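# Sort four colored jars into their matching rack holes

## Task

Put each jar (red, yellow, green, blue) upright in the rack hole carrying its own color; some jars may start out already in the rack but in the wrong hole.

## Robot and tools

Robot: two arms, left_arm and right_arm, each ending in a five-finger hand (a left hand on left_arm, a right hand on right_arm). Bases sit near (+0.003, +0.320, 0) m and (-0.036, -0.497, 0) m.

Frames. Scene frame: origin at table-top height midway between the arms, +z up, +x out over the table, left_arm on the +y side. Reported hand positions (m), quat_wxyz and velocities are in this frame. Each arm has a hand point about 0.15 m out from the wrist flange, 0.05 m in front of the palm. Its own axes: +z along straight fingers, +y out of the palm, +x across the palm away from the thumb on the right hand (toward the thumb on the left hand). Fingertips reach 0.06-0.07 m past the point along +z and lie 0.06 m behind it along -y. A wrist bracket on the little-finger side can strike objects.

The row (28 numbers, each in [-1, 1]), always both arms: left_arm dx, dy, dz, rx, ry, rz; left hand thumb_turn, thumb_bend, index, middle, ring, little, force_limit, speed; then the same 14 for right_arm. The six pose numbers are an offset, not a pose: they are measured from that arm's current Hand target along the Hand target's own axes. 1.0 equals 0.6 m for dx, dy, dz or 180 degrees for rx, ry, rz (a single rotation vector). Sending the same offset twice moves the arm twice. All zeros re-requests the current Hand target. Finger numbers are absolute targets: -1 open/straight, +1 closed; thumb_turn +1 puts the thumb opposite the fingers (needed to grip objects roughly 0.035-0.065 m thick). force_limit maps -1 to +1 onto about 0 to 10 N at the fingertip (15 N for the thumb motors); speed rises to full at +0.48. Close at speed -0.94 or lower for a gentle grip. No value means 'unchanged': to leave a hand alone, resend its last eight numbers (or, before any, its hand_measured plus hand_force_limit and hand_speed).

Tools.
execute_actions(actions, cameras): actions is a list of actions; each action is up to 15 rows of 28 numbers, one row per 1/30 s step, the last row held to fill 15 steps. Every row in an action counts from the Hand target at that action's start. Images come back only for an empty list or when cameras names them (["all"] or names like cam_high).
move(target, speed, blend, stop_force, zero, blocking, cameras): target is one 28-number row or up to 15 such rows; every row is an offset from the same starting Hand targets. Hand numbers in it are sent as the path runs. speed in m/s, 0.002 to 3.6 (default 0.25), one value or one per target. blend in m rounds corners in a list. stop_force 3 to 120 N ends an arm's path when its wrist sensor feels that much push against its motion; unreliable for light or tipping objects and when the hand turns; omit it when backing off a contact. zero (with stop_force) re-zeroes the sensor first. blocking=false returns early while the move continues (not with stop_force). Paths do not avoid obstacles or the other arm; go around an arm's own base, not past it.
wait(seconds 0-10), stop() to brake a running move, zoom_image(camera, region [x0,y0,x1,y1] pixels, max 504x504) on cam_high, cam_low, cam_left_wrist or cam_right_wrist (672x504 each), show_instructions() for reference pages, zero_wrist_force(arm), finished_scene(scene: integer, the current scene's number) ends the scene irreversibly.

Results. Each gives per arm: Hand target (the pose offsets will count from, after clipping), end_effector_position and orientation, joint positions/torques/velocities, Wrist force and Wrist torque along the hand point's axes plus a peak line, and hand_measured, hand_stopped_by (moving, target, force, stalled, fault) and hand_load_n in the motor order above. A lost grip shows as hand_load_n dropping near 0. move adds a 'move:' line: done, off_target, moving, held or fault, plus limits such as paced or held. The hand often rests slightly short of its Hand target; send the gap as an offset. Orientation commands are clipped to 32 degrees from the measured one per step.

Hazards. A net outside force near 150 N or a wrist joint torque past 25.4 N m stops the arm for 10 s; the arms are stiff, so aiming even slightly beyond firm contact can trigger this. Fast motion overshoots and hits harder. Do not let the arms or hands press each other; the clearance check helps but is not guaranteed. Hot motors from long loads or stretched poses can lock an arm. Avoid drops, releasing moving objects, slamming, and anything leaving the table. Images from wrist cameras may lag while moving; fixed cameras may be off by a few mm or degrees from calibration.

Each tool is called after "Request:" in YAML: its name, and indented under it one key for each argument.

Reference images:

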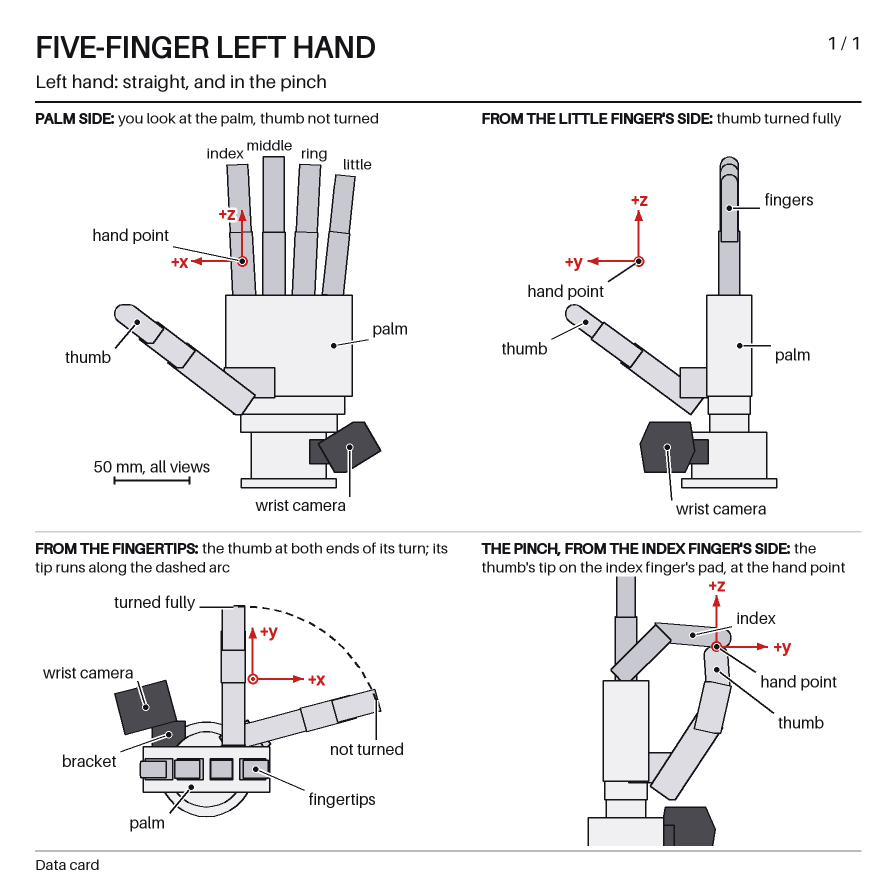

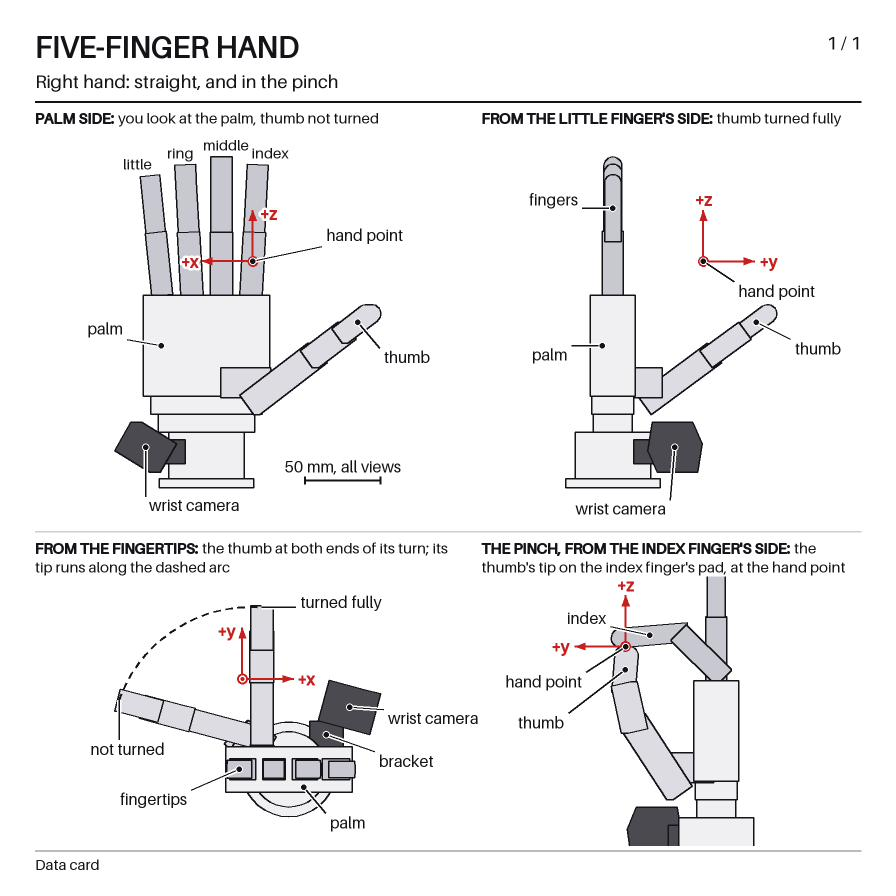

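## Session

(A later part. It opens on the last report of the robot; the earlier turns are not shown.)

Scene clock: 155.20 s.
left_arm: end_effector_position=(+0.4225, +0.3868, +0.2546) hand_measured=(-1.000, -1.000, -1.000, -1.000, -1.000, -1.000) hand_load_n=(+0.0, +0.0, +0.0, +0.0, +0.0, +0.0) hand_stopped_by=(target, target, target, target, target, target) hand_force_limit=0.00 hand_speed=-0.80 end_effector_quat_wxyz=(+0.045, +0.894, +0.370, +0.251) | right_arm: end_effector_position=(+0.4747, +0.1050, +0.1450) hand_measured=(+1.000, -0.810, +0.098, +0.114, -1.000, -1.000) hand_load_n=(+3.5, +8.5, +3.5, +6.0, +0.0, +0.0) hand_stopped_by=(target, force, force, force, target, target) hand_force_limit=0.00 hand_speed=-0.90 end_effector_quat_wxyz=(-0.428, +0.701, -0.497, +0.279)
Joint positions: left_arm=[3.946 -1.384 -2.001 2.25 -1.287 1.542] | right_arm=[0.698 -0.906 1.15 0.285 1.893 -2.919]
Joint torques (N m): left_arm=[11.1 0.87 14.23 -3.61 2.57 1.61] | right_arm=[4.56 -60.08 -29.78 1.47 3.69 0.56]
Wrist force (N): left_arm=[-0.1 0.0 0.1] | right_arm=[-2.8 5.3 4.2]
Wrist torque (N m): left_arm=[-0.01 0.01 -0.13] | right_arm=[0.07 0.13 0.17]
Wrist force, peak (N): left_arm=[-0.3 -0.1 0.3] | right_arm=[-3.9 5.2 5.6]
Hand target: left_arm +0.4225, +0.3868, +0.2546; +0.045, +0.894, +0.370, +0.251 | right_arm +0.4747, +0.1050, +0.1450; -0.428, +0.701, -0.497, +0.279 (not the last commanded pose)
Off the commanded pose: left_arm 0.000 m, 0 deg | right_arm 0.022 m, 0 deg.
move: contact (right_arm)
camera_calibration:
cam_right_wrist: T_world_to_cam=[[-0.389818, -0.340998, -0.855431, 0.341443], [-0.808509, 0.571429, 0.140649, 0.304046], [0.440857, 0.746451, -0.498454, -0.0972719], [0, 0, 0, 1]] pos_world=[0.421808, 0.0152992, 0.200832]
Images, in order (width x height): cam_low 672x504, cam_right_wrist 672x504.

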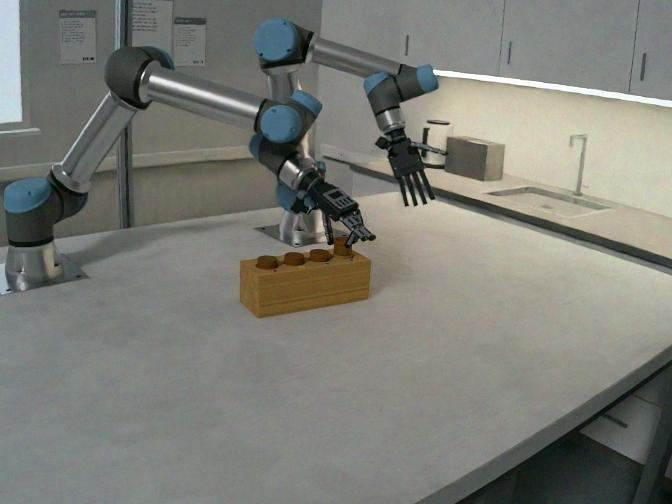

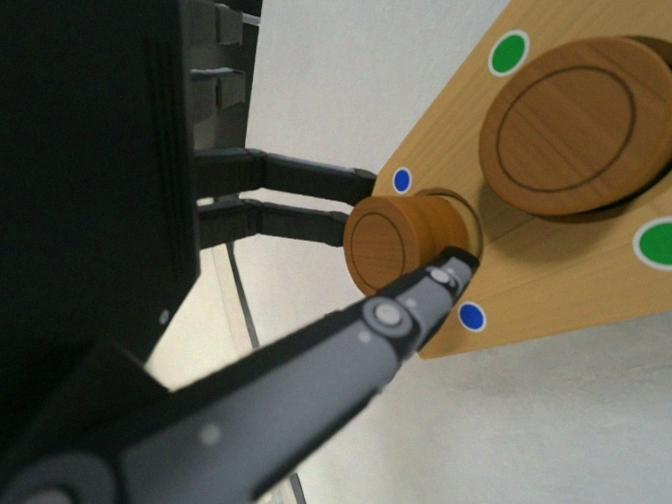

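Request:
move:
  target: [0,0,0,0,0,0,-1,-1,-1,-1,-1,-1,0,-0.8, -0.0017,-0.0021,-0.0003,0,0,0,1,-0.6,0.35,0.35,-1,-1,0,-0.9]
  speed: 0.05

Request:
move:
  target: [0,0,0,0,0,0,-1,-1,-1,-1,-1,-1,0,-0.8, 0.0013,0.0329,0.0179,0,0,0,1,-0.6,0.35,0.35,-1,-1,0,-0.9]
  speed: 0.03
  stop_force: 5
  cameras: ["cam_right_wrist","cam_low"]

Request:
zoom_image:
  camera: "cam_low"
  region: [325, 230, 375, 270]

Scene clock: 173.97 s.
left_arm: end_effector_position=(+0.4225, +0.3868, +0.2546) hand_measured=(-1.000, -1.000, -1.000, -1.000, -1.000, -1.000) hand_load_n=(+0.0, +0.0, +0.0, +0.0, +0.0, +0.0) hand_stopped_by=(target, target, target, target, target, target) hand_force_limit=0.00 hand_speed=-0.80 end_effector_quat_wxyz=(+0.045, +0.894, +0.370, +0.251) | right_arm: end_effector_position=(+0.4748, +0.1061, +0.1462) hand_measured=(+1.000, -0.810, +0.098, +0.114, -1.000, -1.000) hand_load_n=(+1.5, +9.0, +2.5, +5.5, +0.0, +0.0) hand_stopped_by=(target, force, force, force, target, target) hand_force_limit=0.00 hand_speed=-0.90 end_effector_quat_wxyz=(-0.428, +0.701, -0.497, +0.279)
Joint positions: left_arm=[3.946 -1.384 -2.001 2.25 -1.287 1.542] | right_arm=[0.699 -0.905 1.144 0.289 1.894 -2.919]
Joint torques (N m): left_arm=[11.35 0.83 13.72 -3.6 2.51 1.72] | right_arm=[7.86 -34.12 -28.01 1.47 3.26 1.15]
Wrist force (N): left_arm=[0.0 0.0 0.1] | right_arm=[-0.7 2.6 0.4]
Wrist torque (N m): left_arm=[-0.03 0.01 -0.13] | right_arm=[-0.05 0.14 0.09]
Wrist force, peak (N): left_arm=[0.0 -0.2 0.4] | right_arm=[-2.7 5.5 4.5]
Hand target: left_arm +0.4225, +0.3868, +0.2546; +0.045, +0.894, +0.370, +0.251 | right_arm +0.4748, +0.1061, +0.1463; -0.428, +0.701, -0.497, +0.279
Off the commanded pose: left_arm 0.000 m, 0 deg | right_arm 0.000 m, 0 deg.
move: done

Scene clock: 175.70 s.
left_arm: end_effector_position=(+0.4225, +0.3868, +0.2546) hand_measured=(-1.000, -1.000, -1.000, -1.000, -1.000, -1.000) hand_load_n=(+0.0, -0.5, +0.0, +0.0, +0.0, +0.0) hand_stopped_by=(target, target, target, target, target, target) hand_force_limit=0.00 hand_speed=-0.80 end_effector_quat_wxyz=(+0.045, +0.894, +0.370, +0.251) | right_arm: end_effector_position=(+0.4748, +0.1061, +0.1299) hand_measured=(+1.000, -0.810, +0.096, +0.114, -1.000, -1.000) hand_load_n=(+3.0, +7.5, +5.0, +5.5, +0.0, +0.0) hand_stopped_by=(target, force, force, force, target, target) hand_force_limit=0.00 hand_speed=-0.90 end_effector_quat_wxyz=(-0.428, +0.701, -0.497, +0.279)
Joint positions: left_arm=[3.946 -1.384 -2.001 2.25 -1.287 1.542] | right_arm=[0.699 -0.894 1.169 0.254 1.894 -2.919]
Joint torques (N m): left_arm=[11.44 0.84 14.47 -3.6 2.55 1.69] | right_arm=[6.16 -59.53 -28.41 1.85 3.18 0.58]
Wrist force (N): left_arm=[-0.1 0.0 0.1] | right_arm=[-3.2 3.4 5.0]
Wrist torque (N m): left_arm=[-0.03 0.02 -0.13] | right_arm=[0.01 0.14 0.14]
Wrist force, peak (N): left_arm=[-0.1 0.2 0.3] | right_arm=[-3.6 2.3 8.1]
Hand target: left_arm +0.4225, +0.3868, +0.2546; +0.045, +0.894, +0.370, +0.251 | right_arm +0.4748, +0.1061, +0.1299; -0.428, +0.701, -0.497, +0.279 (not the last commanded pose)
Off the commanded pose: left_arm 0.000 m, 0 deg | right_arm 0.006 m, 0 deg.
move: contact (right_arm)
camera_calibration:
cam_right_wrist: T_world_to_cam=[[-0.389767, -0.340908, -0.85549, 0.328927], [-0.80854, 0.571377, 0.140686, 0.30563], [0.440846, 0.746532, -0.498341, -0.105682], [0, 0, 0, 1]] pos_world=[0.421908, 0.0163992, 0.185731]
Images, in order (width x height): cam_low 672x504, cam_right_wrist 672x504.

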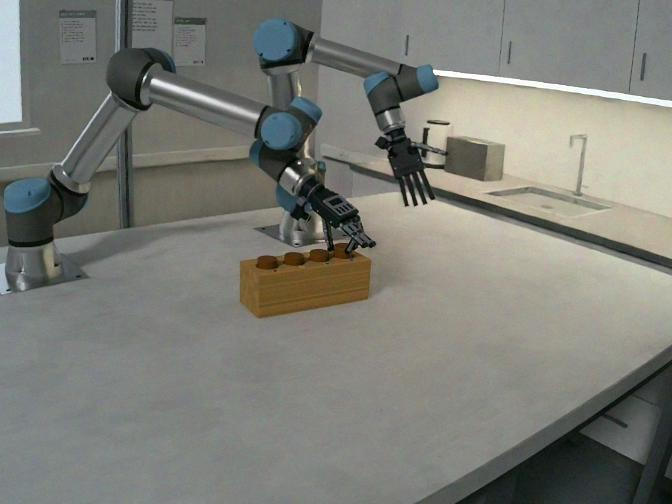

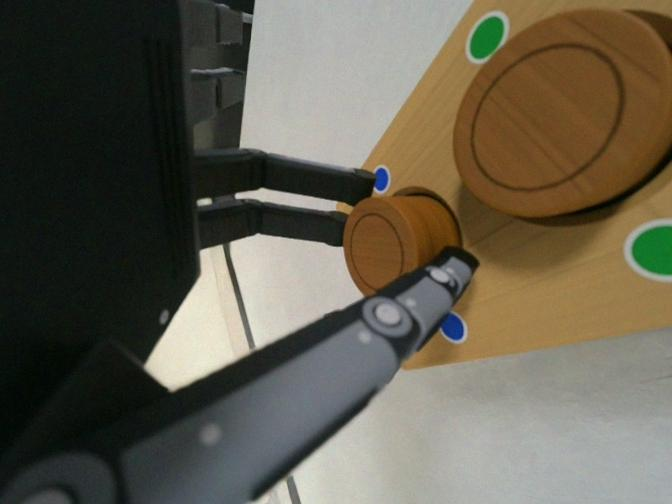

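Scaled by 10.080 from the camera's 672x504 image, which has a finer 960x720 frame.

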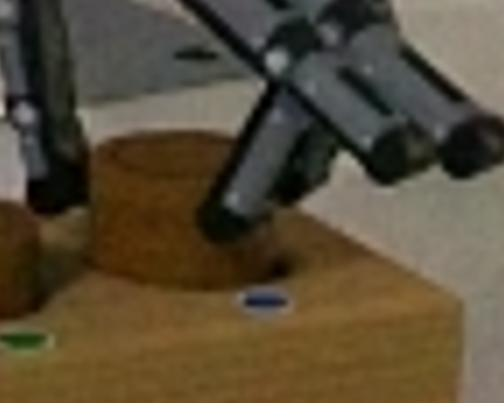

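Request:
move:
  target: [0,0,0,0,0,0,-1,-1,-1,-1,-1,-1,0,-0.8, -0.0013,-0.0014,0.0016,0,0,0,1,-0.6,0.35,0.35,-1,-1,0,-0.9]
  speed: 0.03

Request:
move:
  target: [0,0,0,0,0,0,-1,-1,-1,-1,-1,-1,0,-0.8, 0.0004,0.0095,0.0052,0,0,0,1,-0.6,0.35,0.35,-1,-1,0,-0.9]
  speed: 0.03
  stop_force: 7
  cameras: ["cam_right_wrist","cam_low"]

Request:
zoom_image:
  camera: "cam_low"
  region: [325, 230, 375, 270]

Scene clock: 186.93 s.
left_arm: end_effector_position=(+0.4225, +0.3868, +0.2546) hand_measured=(-1.000, -1.000, -1.000, -1.000, -1.000, -1.000) hand_load_n=(+0.0, +0.0, +0.0, +0.0, +0.0, +0.0) hand_stopped_by=(target, target, target, target, target, target) hand_force_limit=0.00 hand_speed=-0.80 end_effector_quat_wxyz=(+0.045, +0.894, +0.370, +0.251) | right_arm: end_effector_position=(+0.4757, +0.1072, +0.1302) hand_measured=(+1.000, -0.810, +0.096, +0.114, -1.000, -1.000) hand_load_n=(+1.0, +8.5, +3.0, +4.5, +0.0, +0.0) hand_stopped_by=(target, force, force, force, target, target) hand_force_limit=0.00 hand_speed=-0.90 end_effector_quat_wxyz=(-0.428, +0.701, -0.497, +0.279)
Joint positions: left_arm=[3.946 -1.384 -2.001 2.25 -1.287 1.542] | right_arm=[0.699 -0.89 1.162 0.257 1.894 -2.918]
Joint torques (N m): left_arm=[10.64 0.76 13.56 -3.71 2.52 1.65] | right_arm=[7.7 -31.77 -27.72 1.48 3.39 1.25]
Wrist force (N): left_arm=[-0.1 0.0 0.3] | right_arm=[-0.8 1.4 -1.3]
Wrist torque (N m): left_arm=[-0.03 0.02 -0.13] | right_arm=[-0.21 0.15 0.07]
Wrist force, peak (N): left_arm=[-0.1 0.0 0.5] | right_arm=[-3.4 3.7 5.2]
Hand target: left_arm +0.4225, +0.3868, +0.2546; +0.045, +0.894, +0.370, +0.251 | right_arm +0.4757, +0.1073, +0.1302; -0.428, +0.701, -0.497, +0.279
Off the commanded pose: left_arm 0.000 m, 0 deg | right_arm 0.000 m, 0 deg.
move: done

Scene clock: 188.27 s.
left_arm: end_effector_position=(+0.4225, +0.3868, +0.2546) hand_measured=(-1.000, -1.000, -1.000, -1.000, -1.000, -1.000) hand_load_n=(+0.0, +0.0, +0.0, +0.0, +0.0, +0.0) hand_stopped_by=(target, target, target, target, target, target) hand_force_limit=0.00 hand_speed=-0.80 end_effector_quat_wxyz=(+0.045, +0.894, +0.370, +0.251) | right_arm: end_effector_position=(+0.4757, +0.1073, +0.1237) hand_measured=(+1.000, -0.810, +0.096, +0.114, -1.000, -1.000) hand_load_n=(+1.0, +8.5, +3.5, +4.5, +0.0, +0.0) hand_stopped_by=(target, force, force, force, target, target) hand_force_limit=0.00 hand_speed=-0.90 end_effector_quat_wxyz=(-0.428, +0.701, -0.497, +0.279)
Joint positions: left_arm=[3.946 -1.384 -2.001 2.25 -1.287 1.542] | right_arm=[0.699 -0.886 1.171 0.243 1.894 -2.918]
Joint torques (N m): left_arm=[10.51 0.41 14.08 -3.56 2.52 1.72] | right_arm=[-1.68 -33.23 -13.98 -2.49 1.18 0.1]
Wrist force (N): left_arm=[0.0 -0.2 0.3] | right_arm=[-0.7 1.7 -1.1]
Wrist torque (N m): left_arm=[-0.06 0.01 -0.12] | right_arm=[-0.18 0.14 0.08]
Wrist force, peak (N): left_arm=[-0.1 -0.1 0.4] | right_arm=[-0.7 1.7 -1.3]
Hand target: left_arm +0.4225, +0.3868, +0.2546; +0.045, +0.894, +0.370, +0.251 | right_arm +0.4757, +0.1073, +0.1237; -0.428, +0.701, -0.497, +0.279
Off the commanded pose: left_arm 0.000 m, 0 deg | right_arm 0.000 m, 0 deg.
move: done
camera_calibration:
cam_right_wrist: T_world_to_cam=[[-0.389767, -0.340908, -0.85549, 0.324349], [-0.80854, 0.571377, 0.140686, 0.306601], [0.440846, 0.746532, -0.498341, -0.10999], [0, 0, 0, 1]] pos_world=[0.422808, 0.0174992, 0.179531]
Images, in order (width x height): cam_low 672x504, cam_right_wrist 672x504.

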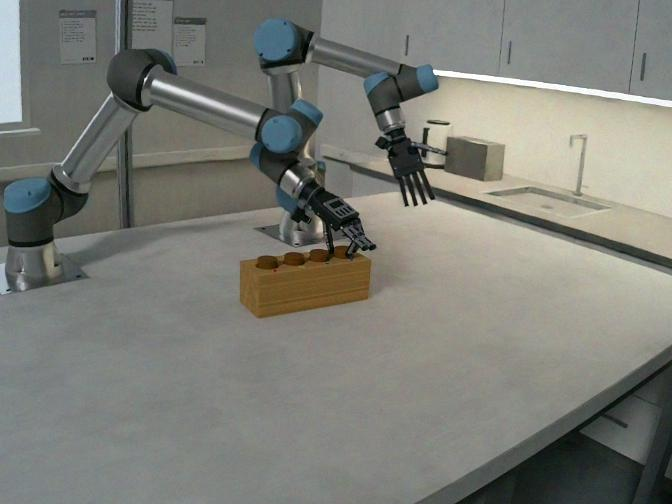

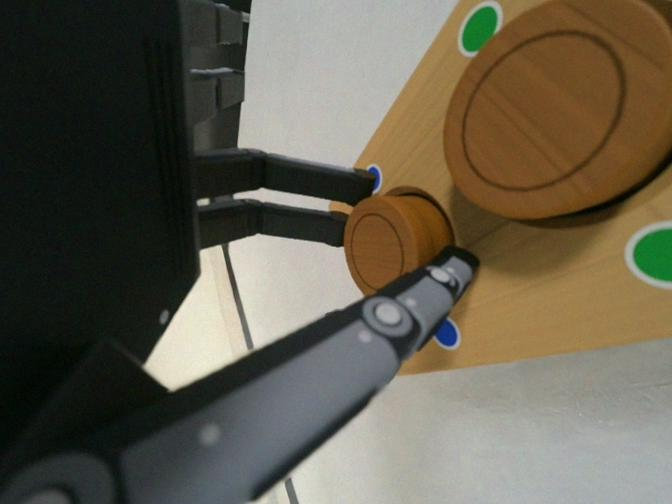

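Scaled by 10.080 from the camera's 672x504 image, which has a finer 960x720 frame.

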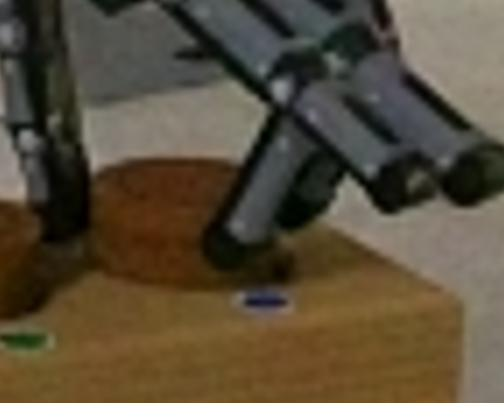

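Request:
execute_actions:
  actions:
    - [[0,0,0,0,0,0,-1,-1,-1,-1,-1,-1,0,-0.8,0,0,0,0,0,0,1,-0.88,-0.05,-0.05,-1,-1,0,-0.8]]

Request:
move:
  target:
    - [0,0,0,0,0,0,-1,-1,-1,-1,-1,-1,0,-0.8, -0.0028,-0.0731,-0.0398,-0.0077,0.0057,-0.0099,1,-1,-0.2,-0.2,-1,-1,0,-0.5]
    - [0,0,0,0,0,0,-1,-1,-1,-1,-1,-1,0,-0.8, 0.0903,-0.038,-0.0808,-0.0077,0.0057,-0.0099,1,-1,-0.2,-0.2,-1,-1,0,-0.5]
    - [0,0,0,0,0,0,-1,-1,-1,-1,-1,-1,0,-0.8, 0.0927,0.0212,-0.0487,-0.0077,0.0057,-0.0099,1,-1,-0.2,-0.2,-1,-1,0,-0.5]
  speed: [0.15,0.15,0.08]
  blend: 0.01
  cameras: ["cam_right_wrist","cam_low"]

Request:
zoom_image:
  camera: "cam_right_wrist"
  region: [280, 130, 532, 382]

Request:
zoom_image:
  camera: "cam_low"
  region: [290, 210, 390, 285]

Scene clock: 205.30 s.
left_arm: end_effector_position=(+0.4225, +0.3868, +0.2546) hand_measured=(-1.000, -1.000, -1.000, -1.000, -1.000, -1.000) hand_load_n=(+0.0, +0.0, +0.0, +0.0, +0.0, +0.0) hand_stopped_by=(target, target, target, target, target, target) hand_force_limit=0.00 hand_speed=-0.80 end_effector_quat_wxyz=(+0.045, +0.894, +0.370, +0.251) | right_arm: end_effector_position=(+0.4757, +0.1073, +0.1237) hand_measured=(+1.000, -0.878, -0.050, -0.050, -1.000, -1.000) hand_load_n=(+0.0, -1.5, +0.0, +0.0, +0.0, +0.0) hand_stopped_by=(target, target, target, target, target, target) hand_force_limit=0.00 hand_speed=-0.80 end_effector_quat_wxyz=(-0.428, +0.701, -0.497, +0.279)
Joint positions: left_arm=[3.946 -1.384 -2.001 2.25 -1.287 1.542] | right_arm=[0.699 -0.886 1.171 0.243 1.894 -2.918]
Joint torques (N m): left_arm=[10.3 1.19 14.39 -3.56 2.38 1.66] | right_arm=[-4.31 -33.74 -14.24 0.88 -2.27 -0.95]
Wrist force (N): left_arm=[0.1 -0.2 0.1] | right_arm=[-0.8 -1.2 0.4]
Wrist torque (N m): left_arm=[-0.06 -0.02 -0.11] | right_arm=[-0.05 0.15 0.03]
Wrist force, peak (N): left_arm=[-0.1 0.0 0.5] | right_arm=[-1.0 1.6 -1.4]
Hand target: left_arm +0.4225, +0.3868, +0.2546; +0.045, +0.894, +0.370, +0.251 | right_arm +0.4757, +0.1073, +0.1237; -0.428, +0.701, -0.497, +0.279
Off the commanded pose: left_arm 0.000 m, 0 deg | right_arm 0.000 m, 0 deg.

Scene clock: 207.07 s.
left_arm: end_effector_position=(+0.4225, +0.3868, +0.2546) hand_measured=(-1.000, -1.000, -1.000, -1.000, -1.000, -1.000) hand_load_n=(+0.0, +0.0, +0.0, +0.0, +0.0, +0.0) hand_stopped_by=(target, target, target, target, target, target) hand_force_limit=0.00 hand_speed=-0.80 end_effector_quat_wxyz=(+0.045, +0.894, +0.370, +0.251) | right_arm: end_effector_position=(+0.4655, +0.0440, +0.1247) hand_measured=(+1.000, -1.000, -0.200, -0.200, -1.000, -1.000) hand_load_n=(+0.5, +0.0, +0.5, +0.0, +0.0, +0.0) hand_stopped_by=(target, target, target, target, target, target) hand_force_limit=0.00 hand_speed=-0.50 end_effector_quat_wxyz=(-0.411, +0.712, -0.493, +0.286)
Joint positions: left_arm=[3.946 -1.384 -2.001 2.25 -1.287 1.542] | right_arm=[0.635 -1.008 1.359 0.195 1.852 -2.976]
Joint torques (N m): left_arm=[10.8 1.05 14.14 -3.64 2.42 1.71] | right_arm=[-7.12 -28.68 -11.43 -1.95 -2.73 -1.56]
Wrist force (N): left_arm=[0.1 0.1 0.0] | right_arm=[-0.3 -0.4 0.8]
Wrist torque (N m): left_arm=[-0.01 -0.02 -0.12] | right_arm=[-0.18 0.08 0.11]
Wrist force, peak (N): left_arm=[-0.2 0.1 0.3] | right_arm=[-0.6 1.4 0.8]
Hand target: left_arm +0.4225, +0.3868, +0.2546; +0.045, +0.894, +0.370, +0.251 | right_arm +0.4655, +0.0440, +0.1246; -0.411, +0.712, -0.493, +0.286
Off the commanded pose: left_arm 0.000 m, 0 deg | right_arm 0.000 m, 0 deg.
move: done
camera_calibration:
cam_right_wrist: T_world_to_cam=[[-0.39825, -0.376478, -0.836458, 0.302799], [-0.807207, 0.576959, 0.124641, 0.335499], [0.435677, 0.724832, -0.53367, -0.0500401], [0, 0, 0, 1]] pos_world=[0.413208, -0.0433011, 0.184757]
Images, in order (width x height): cam_low 672x504, cam_right_wrist 672x504.

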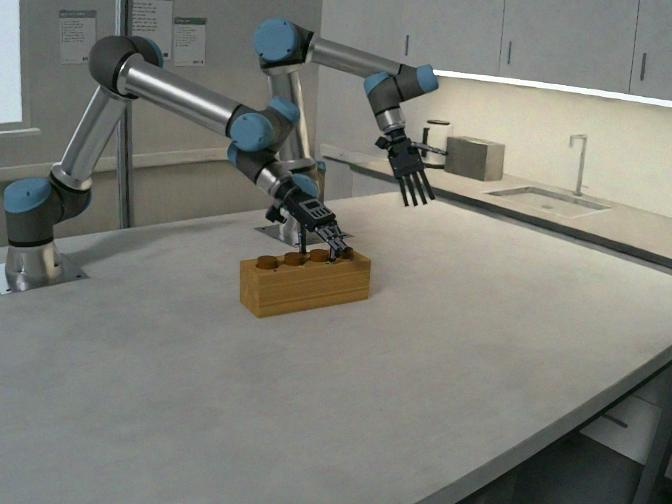

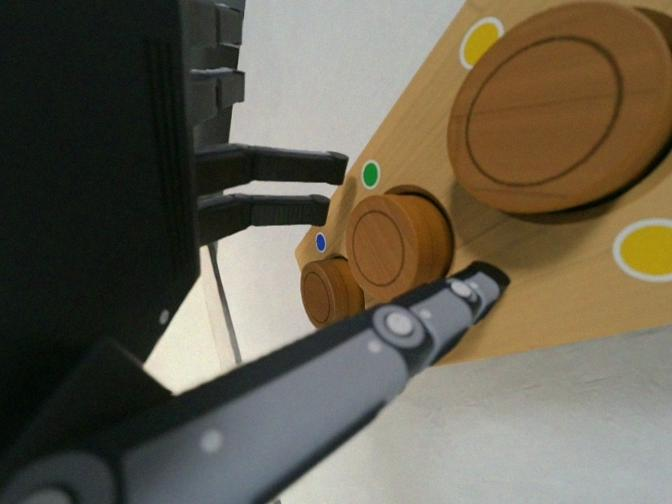

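Scaled by 2.000 from the camera's 672x504 image, which has a finer 960x720 frame.

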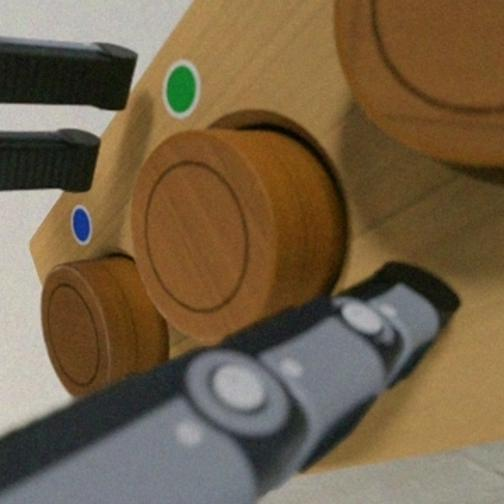

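Scaled by 5.040 from the camera's 672x504 image, which has a finer 960x720 frame.

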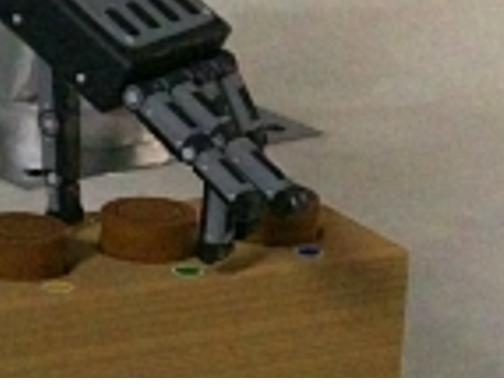

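Request:
move:
  target:
    - [0,0,0,0,0,0,-1,-1,-1,-1,-1,-1,0,-0.8, -0.0017,0,0,0,0,0,1,-0.86,0,0,-1,-1,0,-0.7]
    - [0,0,0,0,0,0,-1,-1,-1,-1,-1,-1,0,-0.8, -0.0017,0.0042,0.0024,0,0,0,1,-0.86,0,0,-1,-1,0,-0.7]
    - [0,0,0,0,0,0,-1,-1,-1,-1,-1,-1,0,-0.8, -0.0017,0.0042,0.0024,0,0,0,1,-0.6,0.35,0.35,-1,-1,0,-0.9]
    - [0,0,0,0,0,0,-1,-1,-1,-1,-1,-1,0,-0.8, -0.0017,-0.0391,-0.0226,0,0,0,1,-0.6,0.35,0.35,-1,-1,0,-0.9]
  speed: [0.05,0.05,0.05,0.05]
  cameras: ["cam_right_wrist","cam_low"]

Request:
zoom_image:
  camera: "cam_right_wrist"
  region: [280, 130, 532, 382]

Request:
zoom_image:
  camera: "cam_low"
  region: [290, 210, 390, 285]

Scene clock: 223.30 s.
left_arm: end_effector_position=(+0.4225, +0.3868, +0.2546) hand_measured=(-1.000, -1.000, -1.000, -1.000, -1.000, -1.000) hand_load_n=(+0.0, +0.0, +0.5, +0.0, +0.0, +0.0) hand_stopped_by=(target, target, target, target, target, target) hand_force_limit=0.00 hand_speed=-0.80 end_effector_quat_wxyz=(+0.045, +0.894, +0.370, +0.251) | right_arm: end_effector_position=(+0.4651, +0.0449, +0.1516) hand_measured=(+1.000, -0.800, +0.090, +0.100, -1.000, -1.000) hand_load_n=(+1.0, +8.5, +3.5, +3.5, +0.0, +0.0) hand_stopped_by=(target, force, force, force, target, target) hand_force_limit=0.00 hand_speed=-0.90 end_effector_quat_wxyz=(-0.411, +0.712, -0.493, +0.286)
Joint positions: left_arm=[3.946 -1.384 -2.001 2.25 -1.287 1.542] | right_arm=[0.637 -1.027 1.317 0.257 1.854 -2.975]
Joint torques (N m): left_arm=[10.71 0.77 14.19 -3.39 2.36 1.68] | right_arm=[7.2 -52.83 -25.86 1.75 -0.37 0.76]
Wrist force (N): left_arm=[0.0 -0.1 0.1] | right_arm=[-0.6 1.0 1.7]
Wrist torque (N m): left_arm=[-0.03 0.01 -0.12] | right_arm=[-0.15 0.08 0.07]
Wrist force, peak (N): left_arm=[-0.2 -0.3 0.2] | right_arm=[0.3 -4.7 5.8]
Hand target: left_arm +0.4225, +0.3868, +0.2546; +0.045, +0.894, +0.370, +0.251 | right_arm +0.4651, +0.0450, +0.1517; -0.411, +0.712, -0.493, +0.286
Off the commanded pose: left_arm 0.000 m, 0 deg | right_arm 0.000 m, 0 deg.
move: done
camera_calibration:
cam_right_wrist: T_world_to_cam=[[-0.398285, -0.376539, -0.836413, 0.325604], [-0.807201, 0.576968, 0.124634, 0.331233], [0.435654, 0.724793, -0.533741, -0.0361584], [0, 0, 0, 1]] pos_world=[0.412808, -0.0423011, 0.211758]
Images, in order (width x height): cam_low 672x504, cam_right_wrist 672x504.

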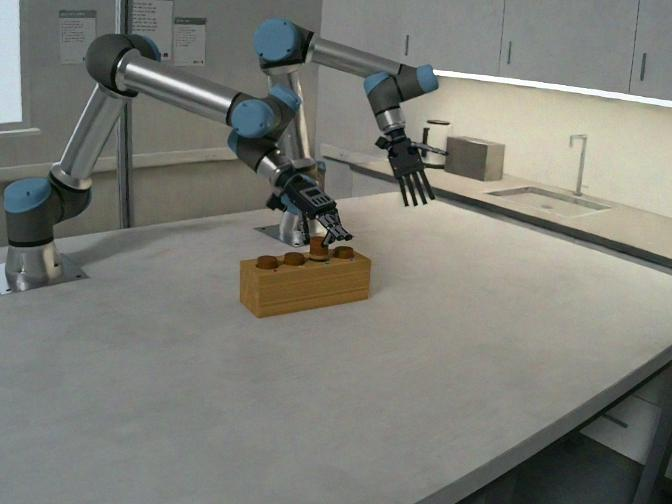

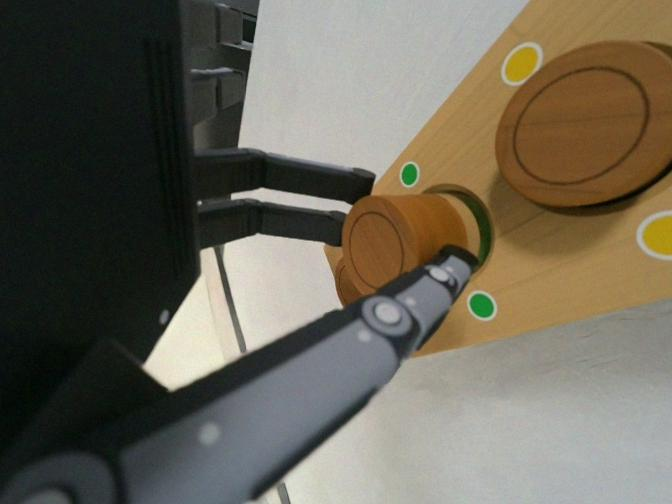

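Scaled by 2.000 from the camera's 672x504 image, which has a finer 960x720 frame.

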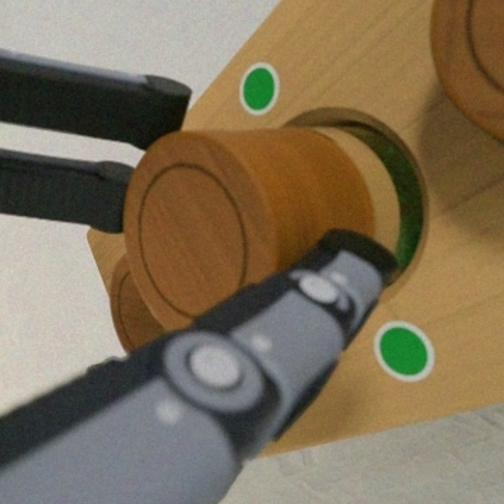

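Scaled by 5.040 from the camera's 672x504 image, which has a finer 960x720 frame.

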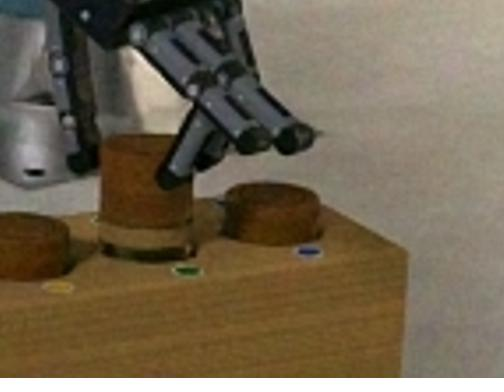

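Request:
move:
  target:
    - [0,0,0,0,0,0,-1,-1,-1,-1,-1,-1,0,-0.8, 0,0.0419,0.0242,0,0,0,1,-0.6,0.35,0.35,-1,-1,0,-0.9]
    - [0,0,0,0,0,0,-1,-1,-1,-1,-1,-1,0,-0.8, 0,0.0419,0.0242,0,0,0,1,-0.88,-0.05,-0.05,-1,-1,0,-0.8]
    - [0,0,0,0,0,0,-1,-1,-1,-1,-1,-1,0,-0.8, 0,-0.0144,-0.0083,0,0,0,1,-1,-0.2,-0.2,-1,-1,0,-0.5]
    - [0,0,0,0,0,0,-1,-1,-1,-1,-1,-1,0,-0.8, 0.0936,0.011,-0.0525,0,0,0,1,-1,-0.2,-0.2,-1,-1,0,-0.5]
    - [0,0,0,0,0,0,-1,-1,-1,-1,-1,-1,0,-0.8, 0.0936,0.0645,-0.0217,0,0,0,1,-1,-0.2,-0.2,-1,-1,0,-0.5]
  speed: [0.06,0.05,0.15,0.15,0.08]
  cameras: ["cam_right_wrist","cam_low"]

Request:
zoom_image:
  camera: "cam_right_wrist"
  region: [280, 130, 532, 382]

Scene clock: 236.73 s.
left_arm: end_effector_position=(+0.4225, +0.3868, +0.2546) hand_measured=(-1.000, -1.000, -1.000, -1.000, -1.000, -1.000) hand_load_n=(+0.0, +0.0, +0.0, -0.5, +0.0, +0.0) hand_stopped_by=(target, target, target, target, target, target) hand_force_limit=0.00 hand_speed=-0.80 end_effector_quat_wxyz=(+0.045, +0.894, +0.370, +0.251) | right_arm: end_effector_position=(+0.4561, -0.0184, +0.1248) hand_measured=(+1.000, -1.000, -0.200, -0.200, -1.000, -1.000) hand_load_n=(+0.0, +0.0, +0.0, +0.0, +0.0, +0.0) hand_stopped_by=(target, target, target, target, target, target) hand_force_limit=0.00 hand_speed=-0.50 end_effector_quat_wxyz=(-0.411, +0.712, -0.493, +0.286)
Joint positions: left_arm=[3.946 -1.384 -2.001 2.25 -1.287 1.542] | right_arm=[0.549 -1.134 1.554 0.116 1.778 -3.021]
Joint torques (N m): left_arm=[10.15 0.7 14.18 -3.36 2.3 1.64] | right_arm=[-7.04 -23.43 -13.5 -1.83 -2.89 -1.44]
Wrist force (N): left_arm=[0.1 0.1 0.1] | right_arm=[-0.6 -0.3 0.7]
Wrist torque (N m): left_arm=[-0.02 -0.01 -0.13] | right_arm=[-0.12 0.06 0.05]
Wrist force, peak (N): left_arm=[-0.3 -0.1 0.4] | right_arm=[-0.4 -2.5 4.1]
Hand target: left_arm +0.4225, +0.3868, +0.2546; +0.045, +0.894, +0.370, +0.251 | right_arm +0.4561, -0.0184, +0.1247; -0.411, +0.712, -0.493, +0.286
Off the commanded pose: left_arm 0.000 m, 0 deg | right_arm 0.000 m, 0 deg.
move: done
camera_calibration:
cam_right_wrist: T_world_to_cam=[[-0.39825, -0.376478, -0.836458, 0.275647], [-0.807207, 0.576959, 0.124641, 0.363901], [0.435677, 0.724832, -0.53367, -0.000661861], [0, 0, 0, 1]] pos_world=[0.403808, -0.105701, 0.184857]
Images, in order (width x height): cam_low 672x504, cam_right_wrist 672x504.

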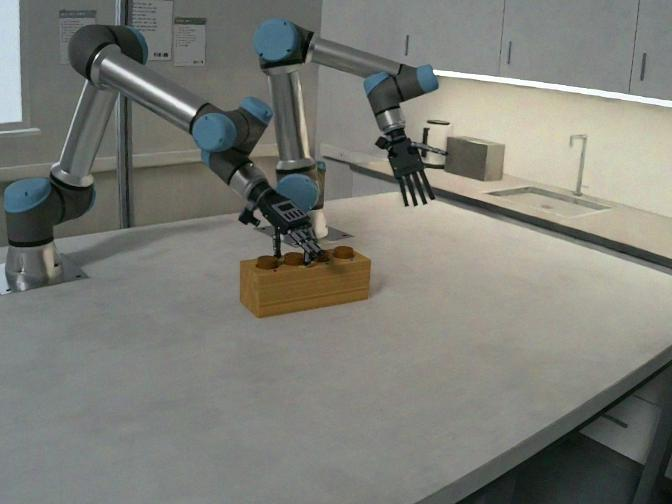

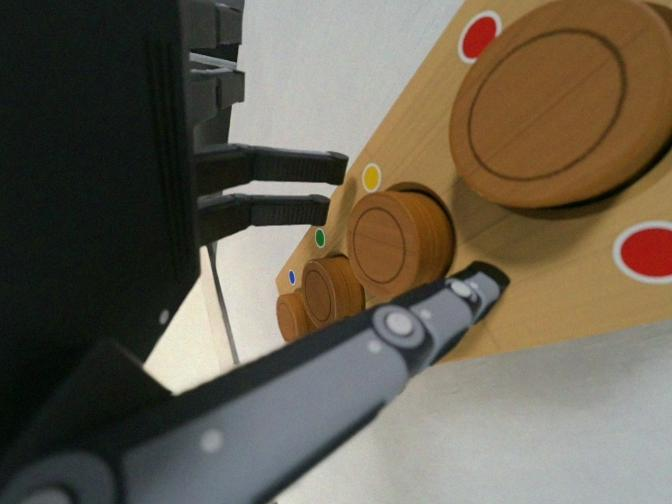

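Scaled by 2.000 from the camera's 672x504 image, which has a finer 960x720 frame.

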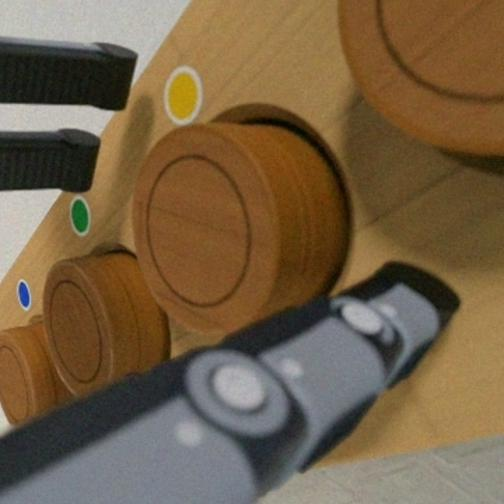

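Request:
move:
  target:
    - [0,0,0,0,0,0,-1,-1,-1,-1,-1,-1,0,-0.8, 0,0,0,0,0,0,1,-0.86,0,0,-1,-1,0,-0.7]
    - [0,0,0,0,0,0,-1,-1,-1,-1,-1,-1,0,-0.8, 0,0.0042,0.0024,0,0,0,1,-0.86,0,0,-1,-1,0,-0.7]
    - [0,0,0,0,0,0,-1,-1,-1,-1,-1,-1,0,-0.8, 0,0.0042,0.0024,0,0,0,1,-0.6,0.35,0.35,-1,-1,0,-0.9]
    - [0,0,0,0,0,0,-1,-1,-1,-1,-1,-1,0,-0.8, 0,-0.0391,-0.0226,0,0,0,1,-0.6,0.35,0.35,-1,-1,0,-0.9]
  speed: [0.05,0.05,0.05,0.05]
  cameras: ["cam_right_wrist","cam_low"]

Request:
zoom_image:
  camera: "cam_right_wrist"
  region: [280, 130, 532, 382]

Request:
zoom_image:
  camera: "cam_low"
  region: [250, 210, 350, 285]

Scene clock: 251.50 s.
left_arm: end_effector_position=(+0.4225, +0.3868, +0.2546) hand_measured=(-1.000, -1.000, -1.000, -1.000, -1.000, -1.000) hand_load_n=(+0.0, +0.0, +0.0, +0.0, +0.0, +0.0) hand_stopped_by=(target, target, target, target, target, target) hand_force_limit=0.00 hand_speed=-0.80 end_effector_quat_wxyz=(+0.045, +0.894, +0.370, +0.251) | right_arm: end_effector_position=(+0.4561, -0.0184, +0.1518) hand_measured=(+1.000, -0.800, +0.090, +0.100, -1.000, -1.000) hand_load_n=(+1.0, +9.0, +3.5, +4.5, +0.0, +0.0) hand_stopped_by=(target, force, force, force, target, target) hand_force_limit=0.00 hand_speed=-0.90 end_effector_quat_wxyz=(-0.411, +0.712, -0.493, +0.285)
Joint positions: left_arm=[3.946 -1.384 -2.001 2.25 -1.287 1.542] | right_arm=[0.549 -1.158 1.516 0.178 1.778 -3.021]
Joint torques (N m): left_arm=[10.14 1.53 14.51 -3.55 2.31 1.6] | right_arm=[7.45 -47.11 -27.65 1.69 0.61 0.24]
Wrist force (N): left_arm=[-0.1 0.1 0.2] | right_arm=[-0.7 1.2 1.4]
Wrist torque (N m): left_arm=[-0.03 0.03 -0.13] | right_arm=[-0.12 0.04 0.10]
Wrist force, peak (N): left_arm=[-0.2 -0.1 0.4] | right_arm=[0.1 -6.5 7.0]
Hand target: left_arm +0.4225, +0.3868, +0.2546; +0.045, +0.894, +0.370, +0.251 | right_arm +0.4561, -0.0184, +0.1518; -0.411, +0.712, -0.493, +0.286
Off the commanded pose: left_arm 0.000 m, 0 deg | right_arm 0.000 m, 0 deg.
move: done
camera_calibration:
cam_right_wrist: T_world_to_cam=[[-0.398303, -0.376568, -0.836392, 0.29823], [-0.807237, 0.57691, 0.124677, 0.360535], [0.435573, 0.724825, -0.533764, 0.0138088], [0, 0, 0, 1]] pos_world=[0.403809, -0.105701, 0.211858]
Images, in order (width x height): cam_low 672x504, cam_right_wrist 672x504.

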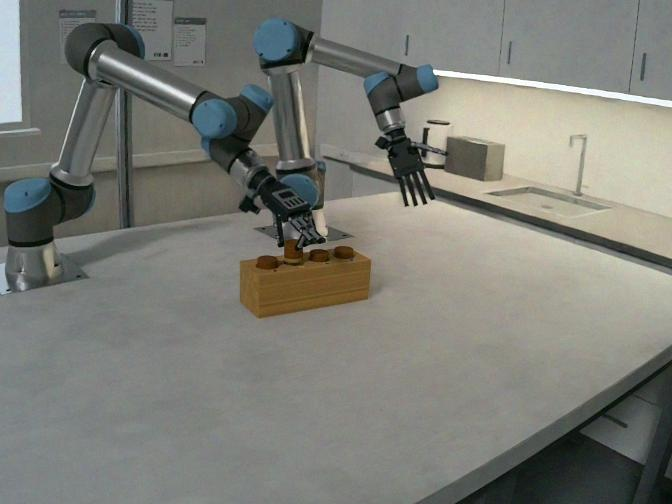

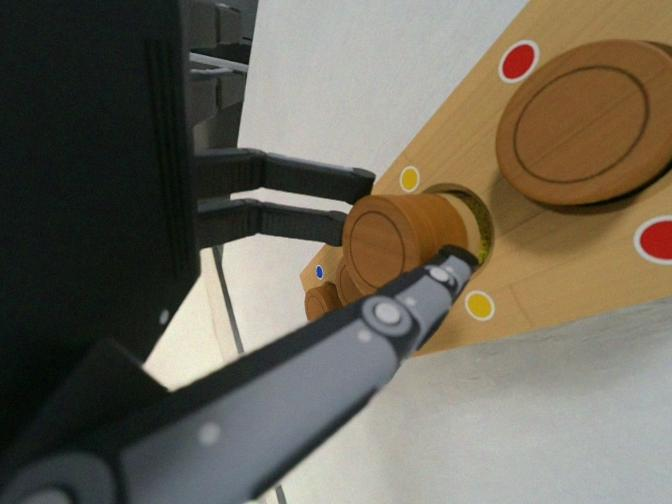

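Scaled by 2.000 from the camera's 672x504 image, which has a finer 960x720 frame.

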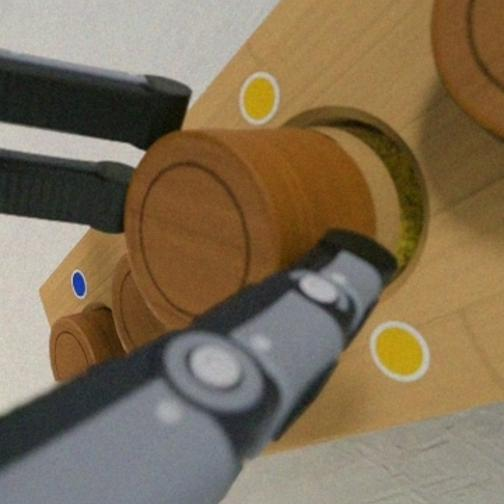

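Scaled by 5.040 from the camera's 672x504 image, which has a finer 960x720 frame.

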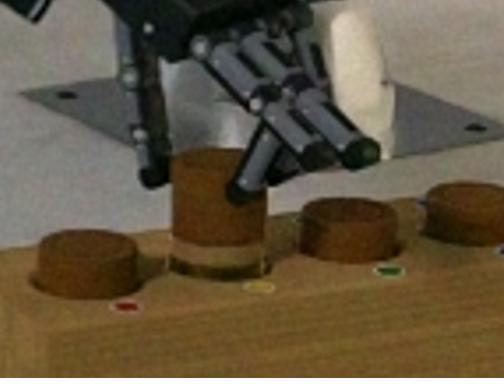

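Request:
move:
  target:
    - [0,0,0,0,0,0,-1,-1,-1,-1,-1,-1,0,-0.8, 0,0.0421,0.0243,0,0,0,1,-0.6,0.35,0.35,-1,-1,0,-0.9]
    - [0,0,0,0,0,0,-1,-1,-1,-1,-1,-1,0,-0.8, 0,0.0421,0.0243,0,0,0,1,-0.88,-0.05,-0.05,-1,-1,0,-0.8]
    - [0,0,0,0,0,0,-1,-1,-1,-1,-1,-1,0,-0.8, 0,-0.0866,-0.05,0,0,0,1,-0.9,-0.1,-0.1,-1,-1,0,-0.5]
  speed: [0.06,0.05,0.15]
  cameras: ["cam_right_wrist","cam_low","cam_high"]

Request:
zoom_image:
  camera: "cam_low"
  region: [230, 210, 390, 310]

Scene clock: 263.73 s.
left_arm: end_effector_position=(+0.4225, +0.3868, +0.2546) hand_measured=(-1.000, -1.000, -1.000, -1.000, -1.000, -1.000) hand_load_n=(+0.0, +0.0, +0.0, +0.0, +0.0, +0.0) hand_stopped_by=(target, target, target, target, target, target) hand_force_limit=0.00 hand_speed=-0.80 end_effector_quat_wxyz=(+0.045, +0.894, +0.370, +0.251) | right_arm: end_effector_position=(+0.4560, -0.0183, +0.2118) hand_measured=(+1.000, -0.900, -0.100, -0.100, -1.000, -1.000) hand_load_n=(+0.0, +0.0, +0.0, +0.0, +0.0, +0.0) hand_stopped_by=(target, target, target, target, target, target) hand_force_limit=0.00 hand_speed=-0.50 end_effector_quat_wxyz=(-0.411, +0.712, -0.493, +0.286)
Joint positions: left_arm=[3.946 -1.384 -2.001 2.25 -1.287 1.542] | right_arm=[0.549 -1.198 1.413 0.321 1.778 -3.021]
Joint torques (N m): left_arm=[9.6 1.17 14.07 -3.34 2.32 1.53] | right_arm=[8.08 -47.09 -26.41 1.75 2.8 1.19]
Wrist force (N): left_arm=[0.0 -0.1 0.2] | right_arm=[-0.4 -0.2 0.8]
Wrist torque (N m): left_arm=[-0.05 0.01 -0.12] | right_arm=[-0.09 0.06 0.09]
Wrist force, peak (N): left_arm=[-0.3 -0.2 0.3] | right_arm=[-0.4 -4.7 4.9]
Hand target: left_arm +0.4225, +0.3868, +0.2546; +0.045, +0.894, +0.370, +0.251 | right_arm +0.4560, -0.0183, +0.2118; -0.411, +0.712, -0.493, +0.286
Off the commanded pose: left_arm 0.000 m, 0 deg | right_arm 0.000 m, 0 deg.
move: done
camera_calibration:
cam_right_wrist: T_world_to_cam=[[-0.39825, -0.376478, -0.836458, 0.348501], [-0.807207, 0.576959, 0.124641, 0.352906], [0.435677, 0.724832, -0.53367, 0.0457919], [0, 0, 0, 1]] pos_world=[0.403708, -0.105601, 0.271957]
Images, in order (width x height): cam_high 672x504, cam_low 672x504, cam_right_wrist 672x504.

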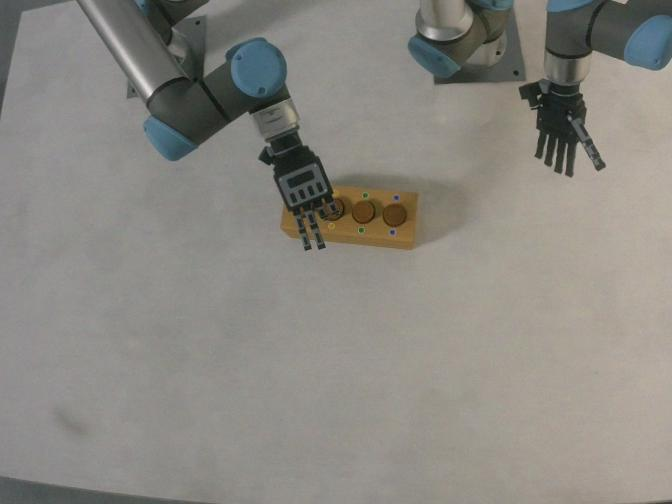

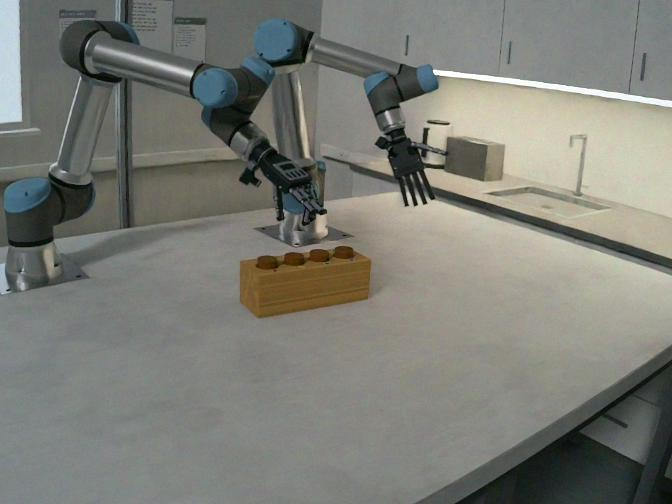

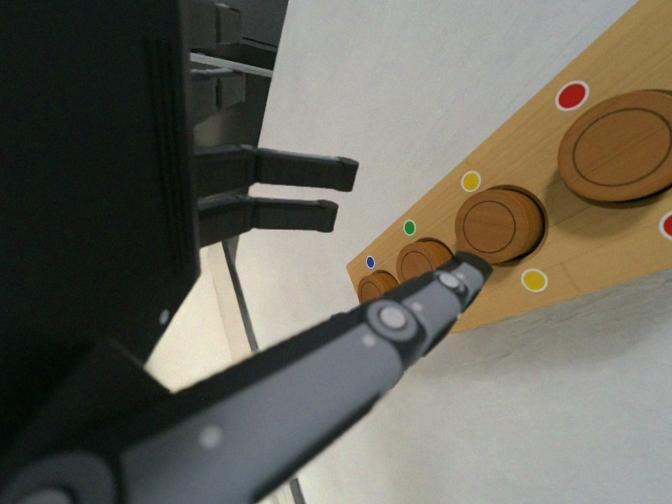

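Scaled by 3.150 from the camera's 672x504 image, which has a finer 960x720 frame.

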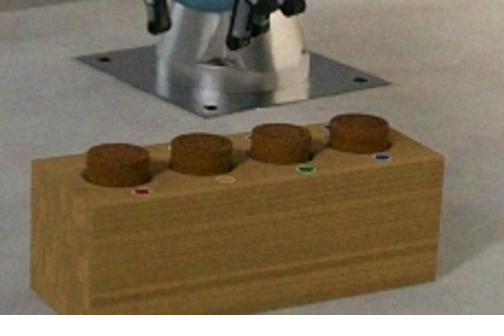

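Request:
finished_scene:
  scene: 2

The scene is finished: the task was done.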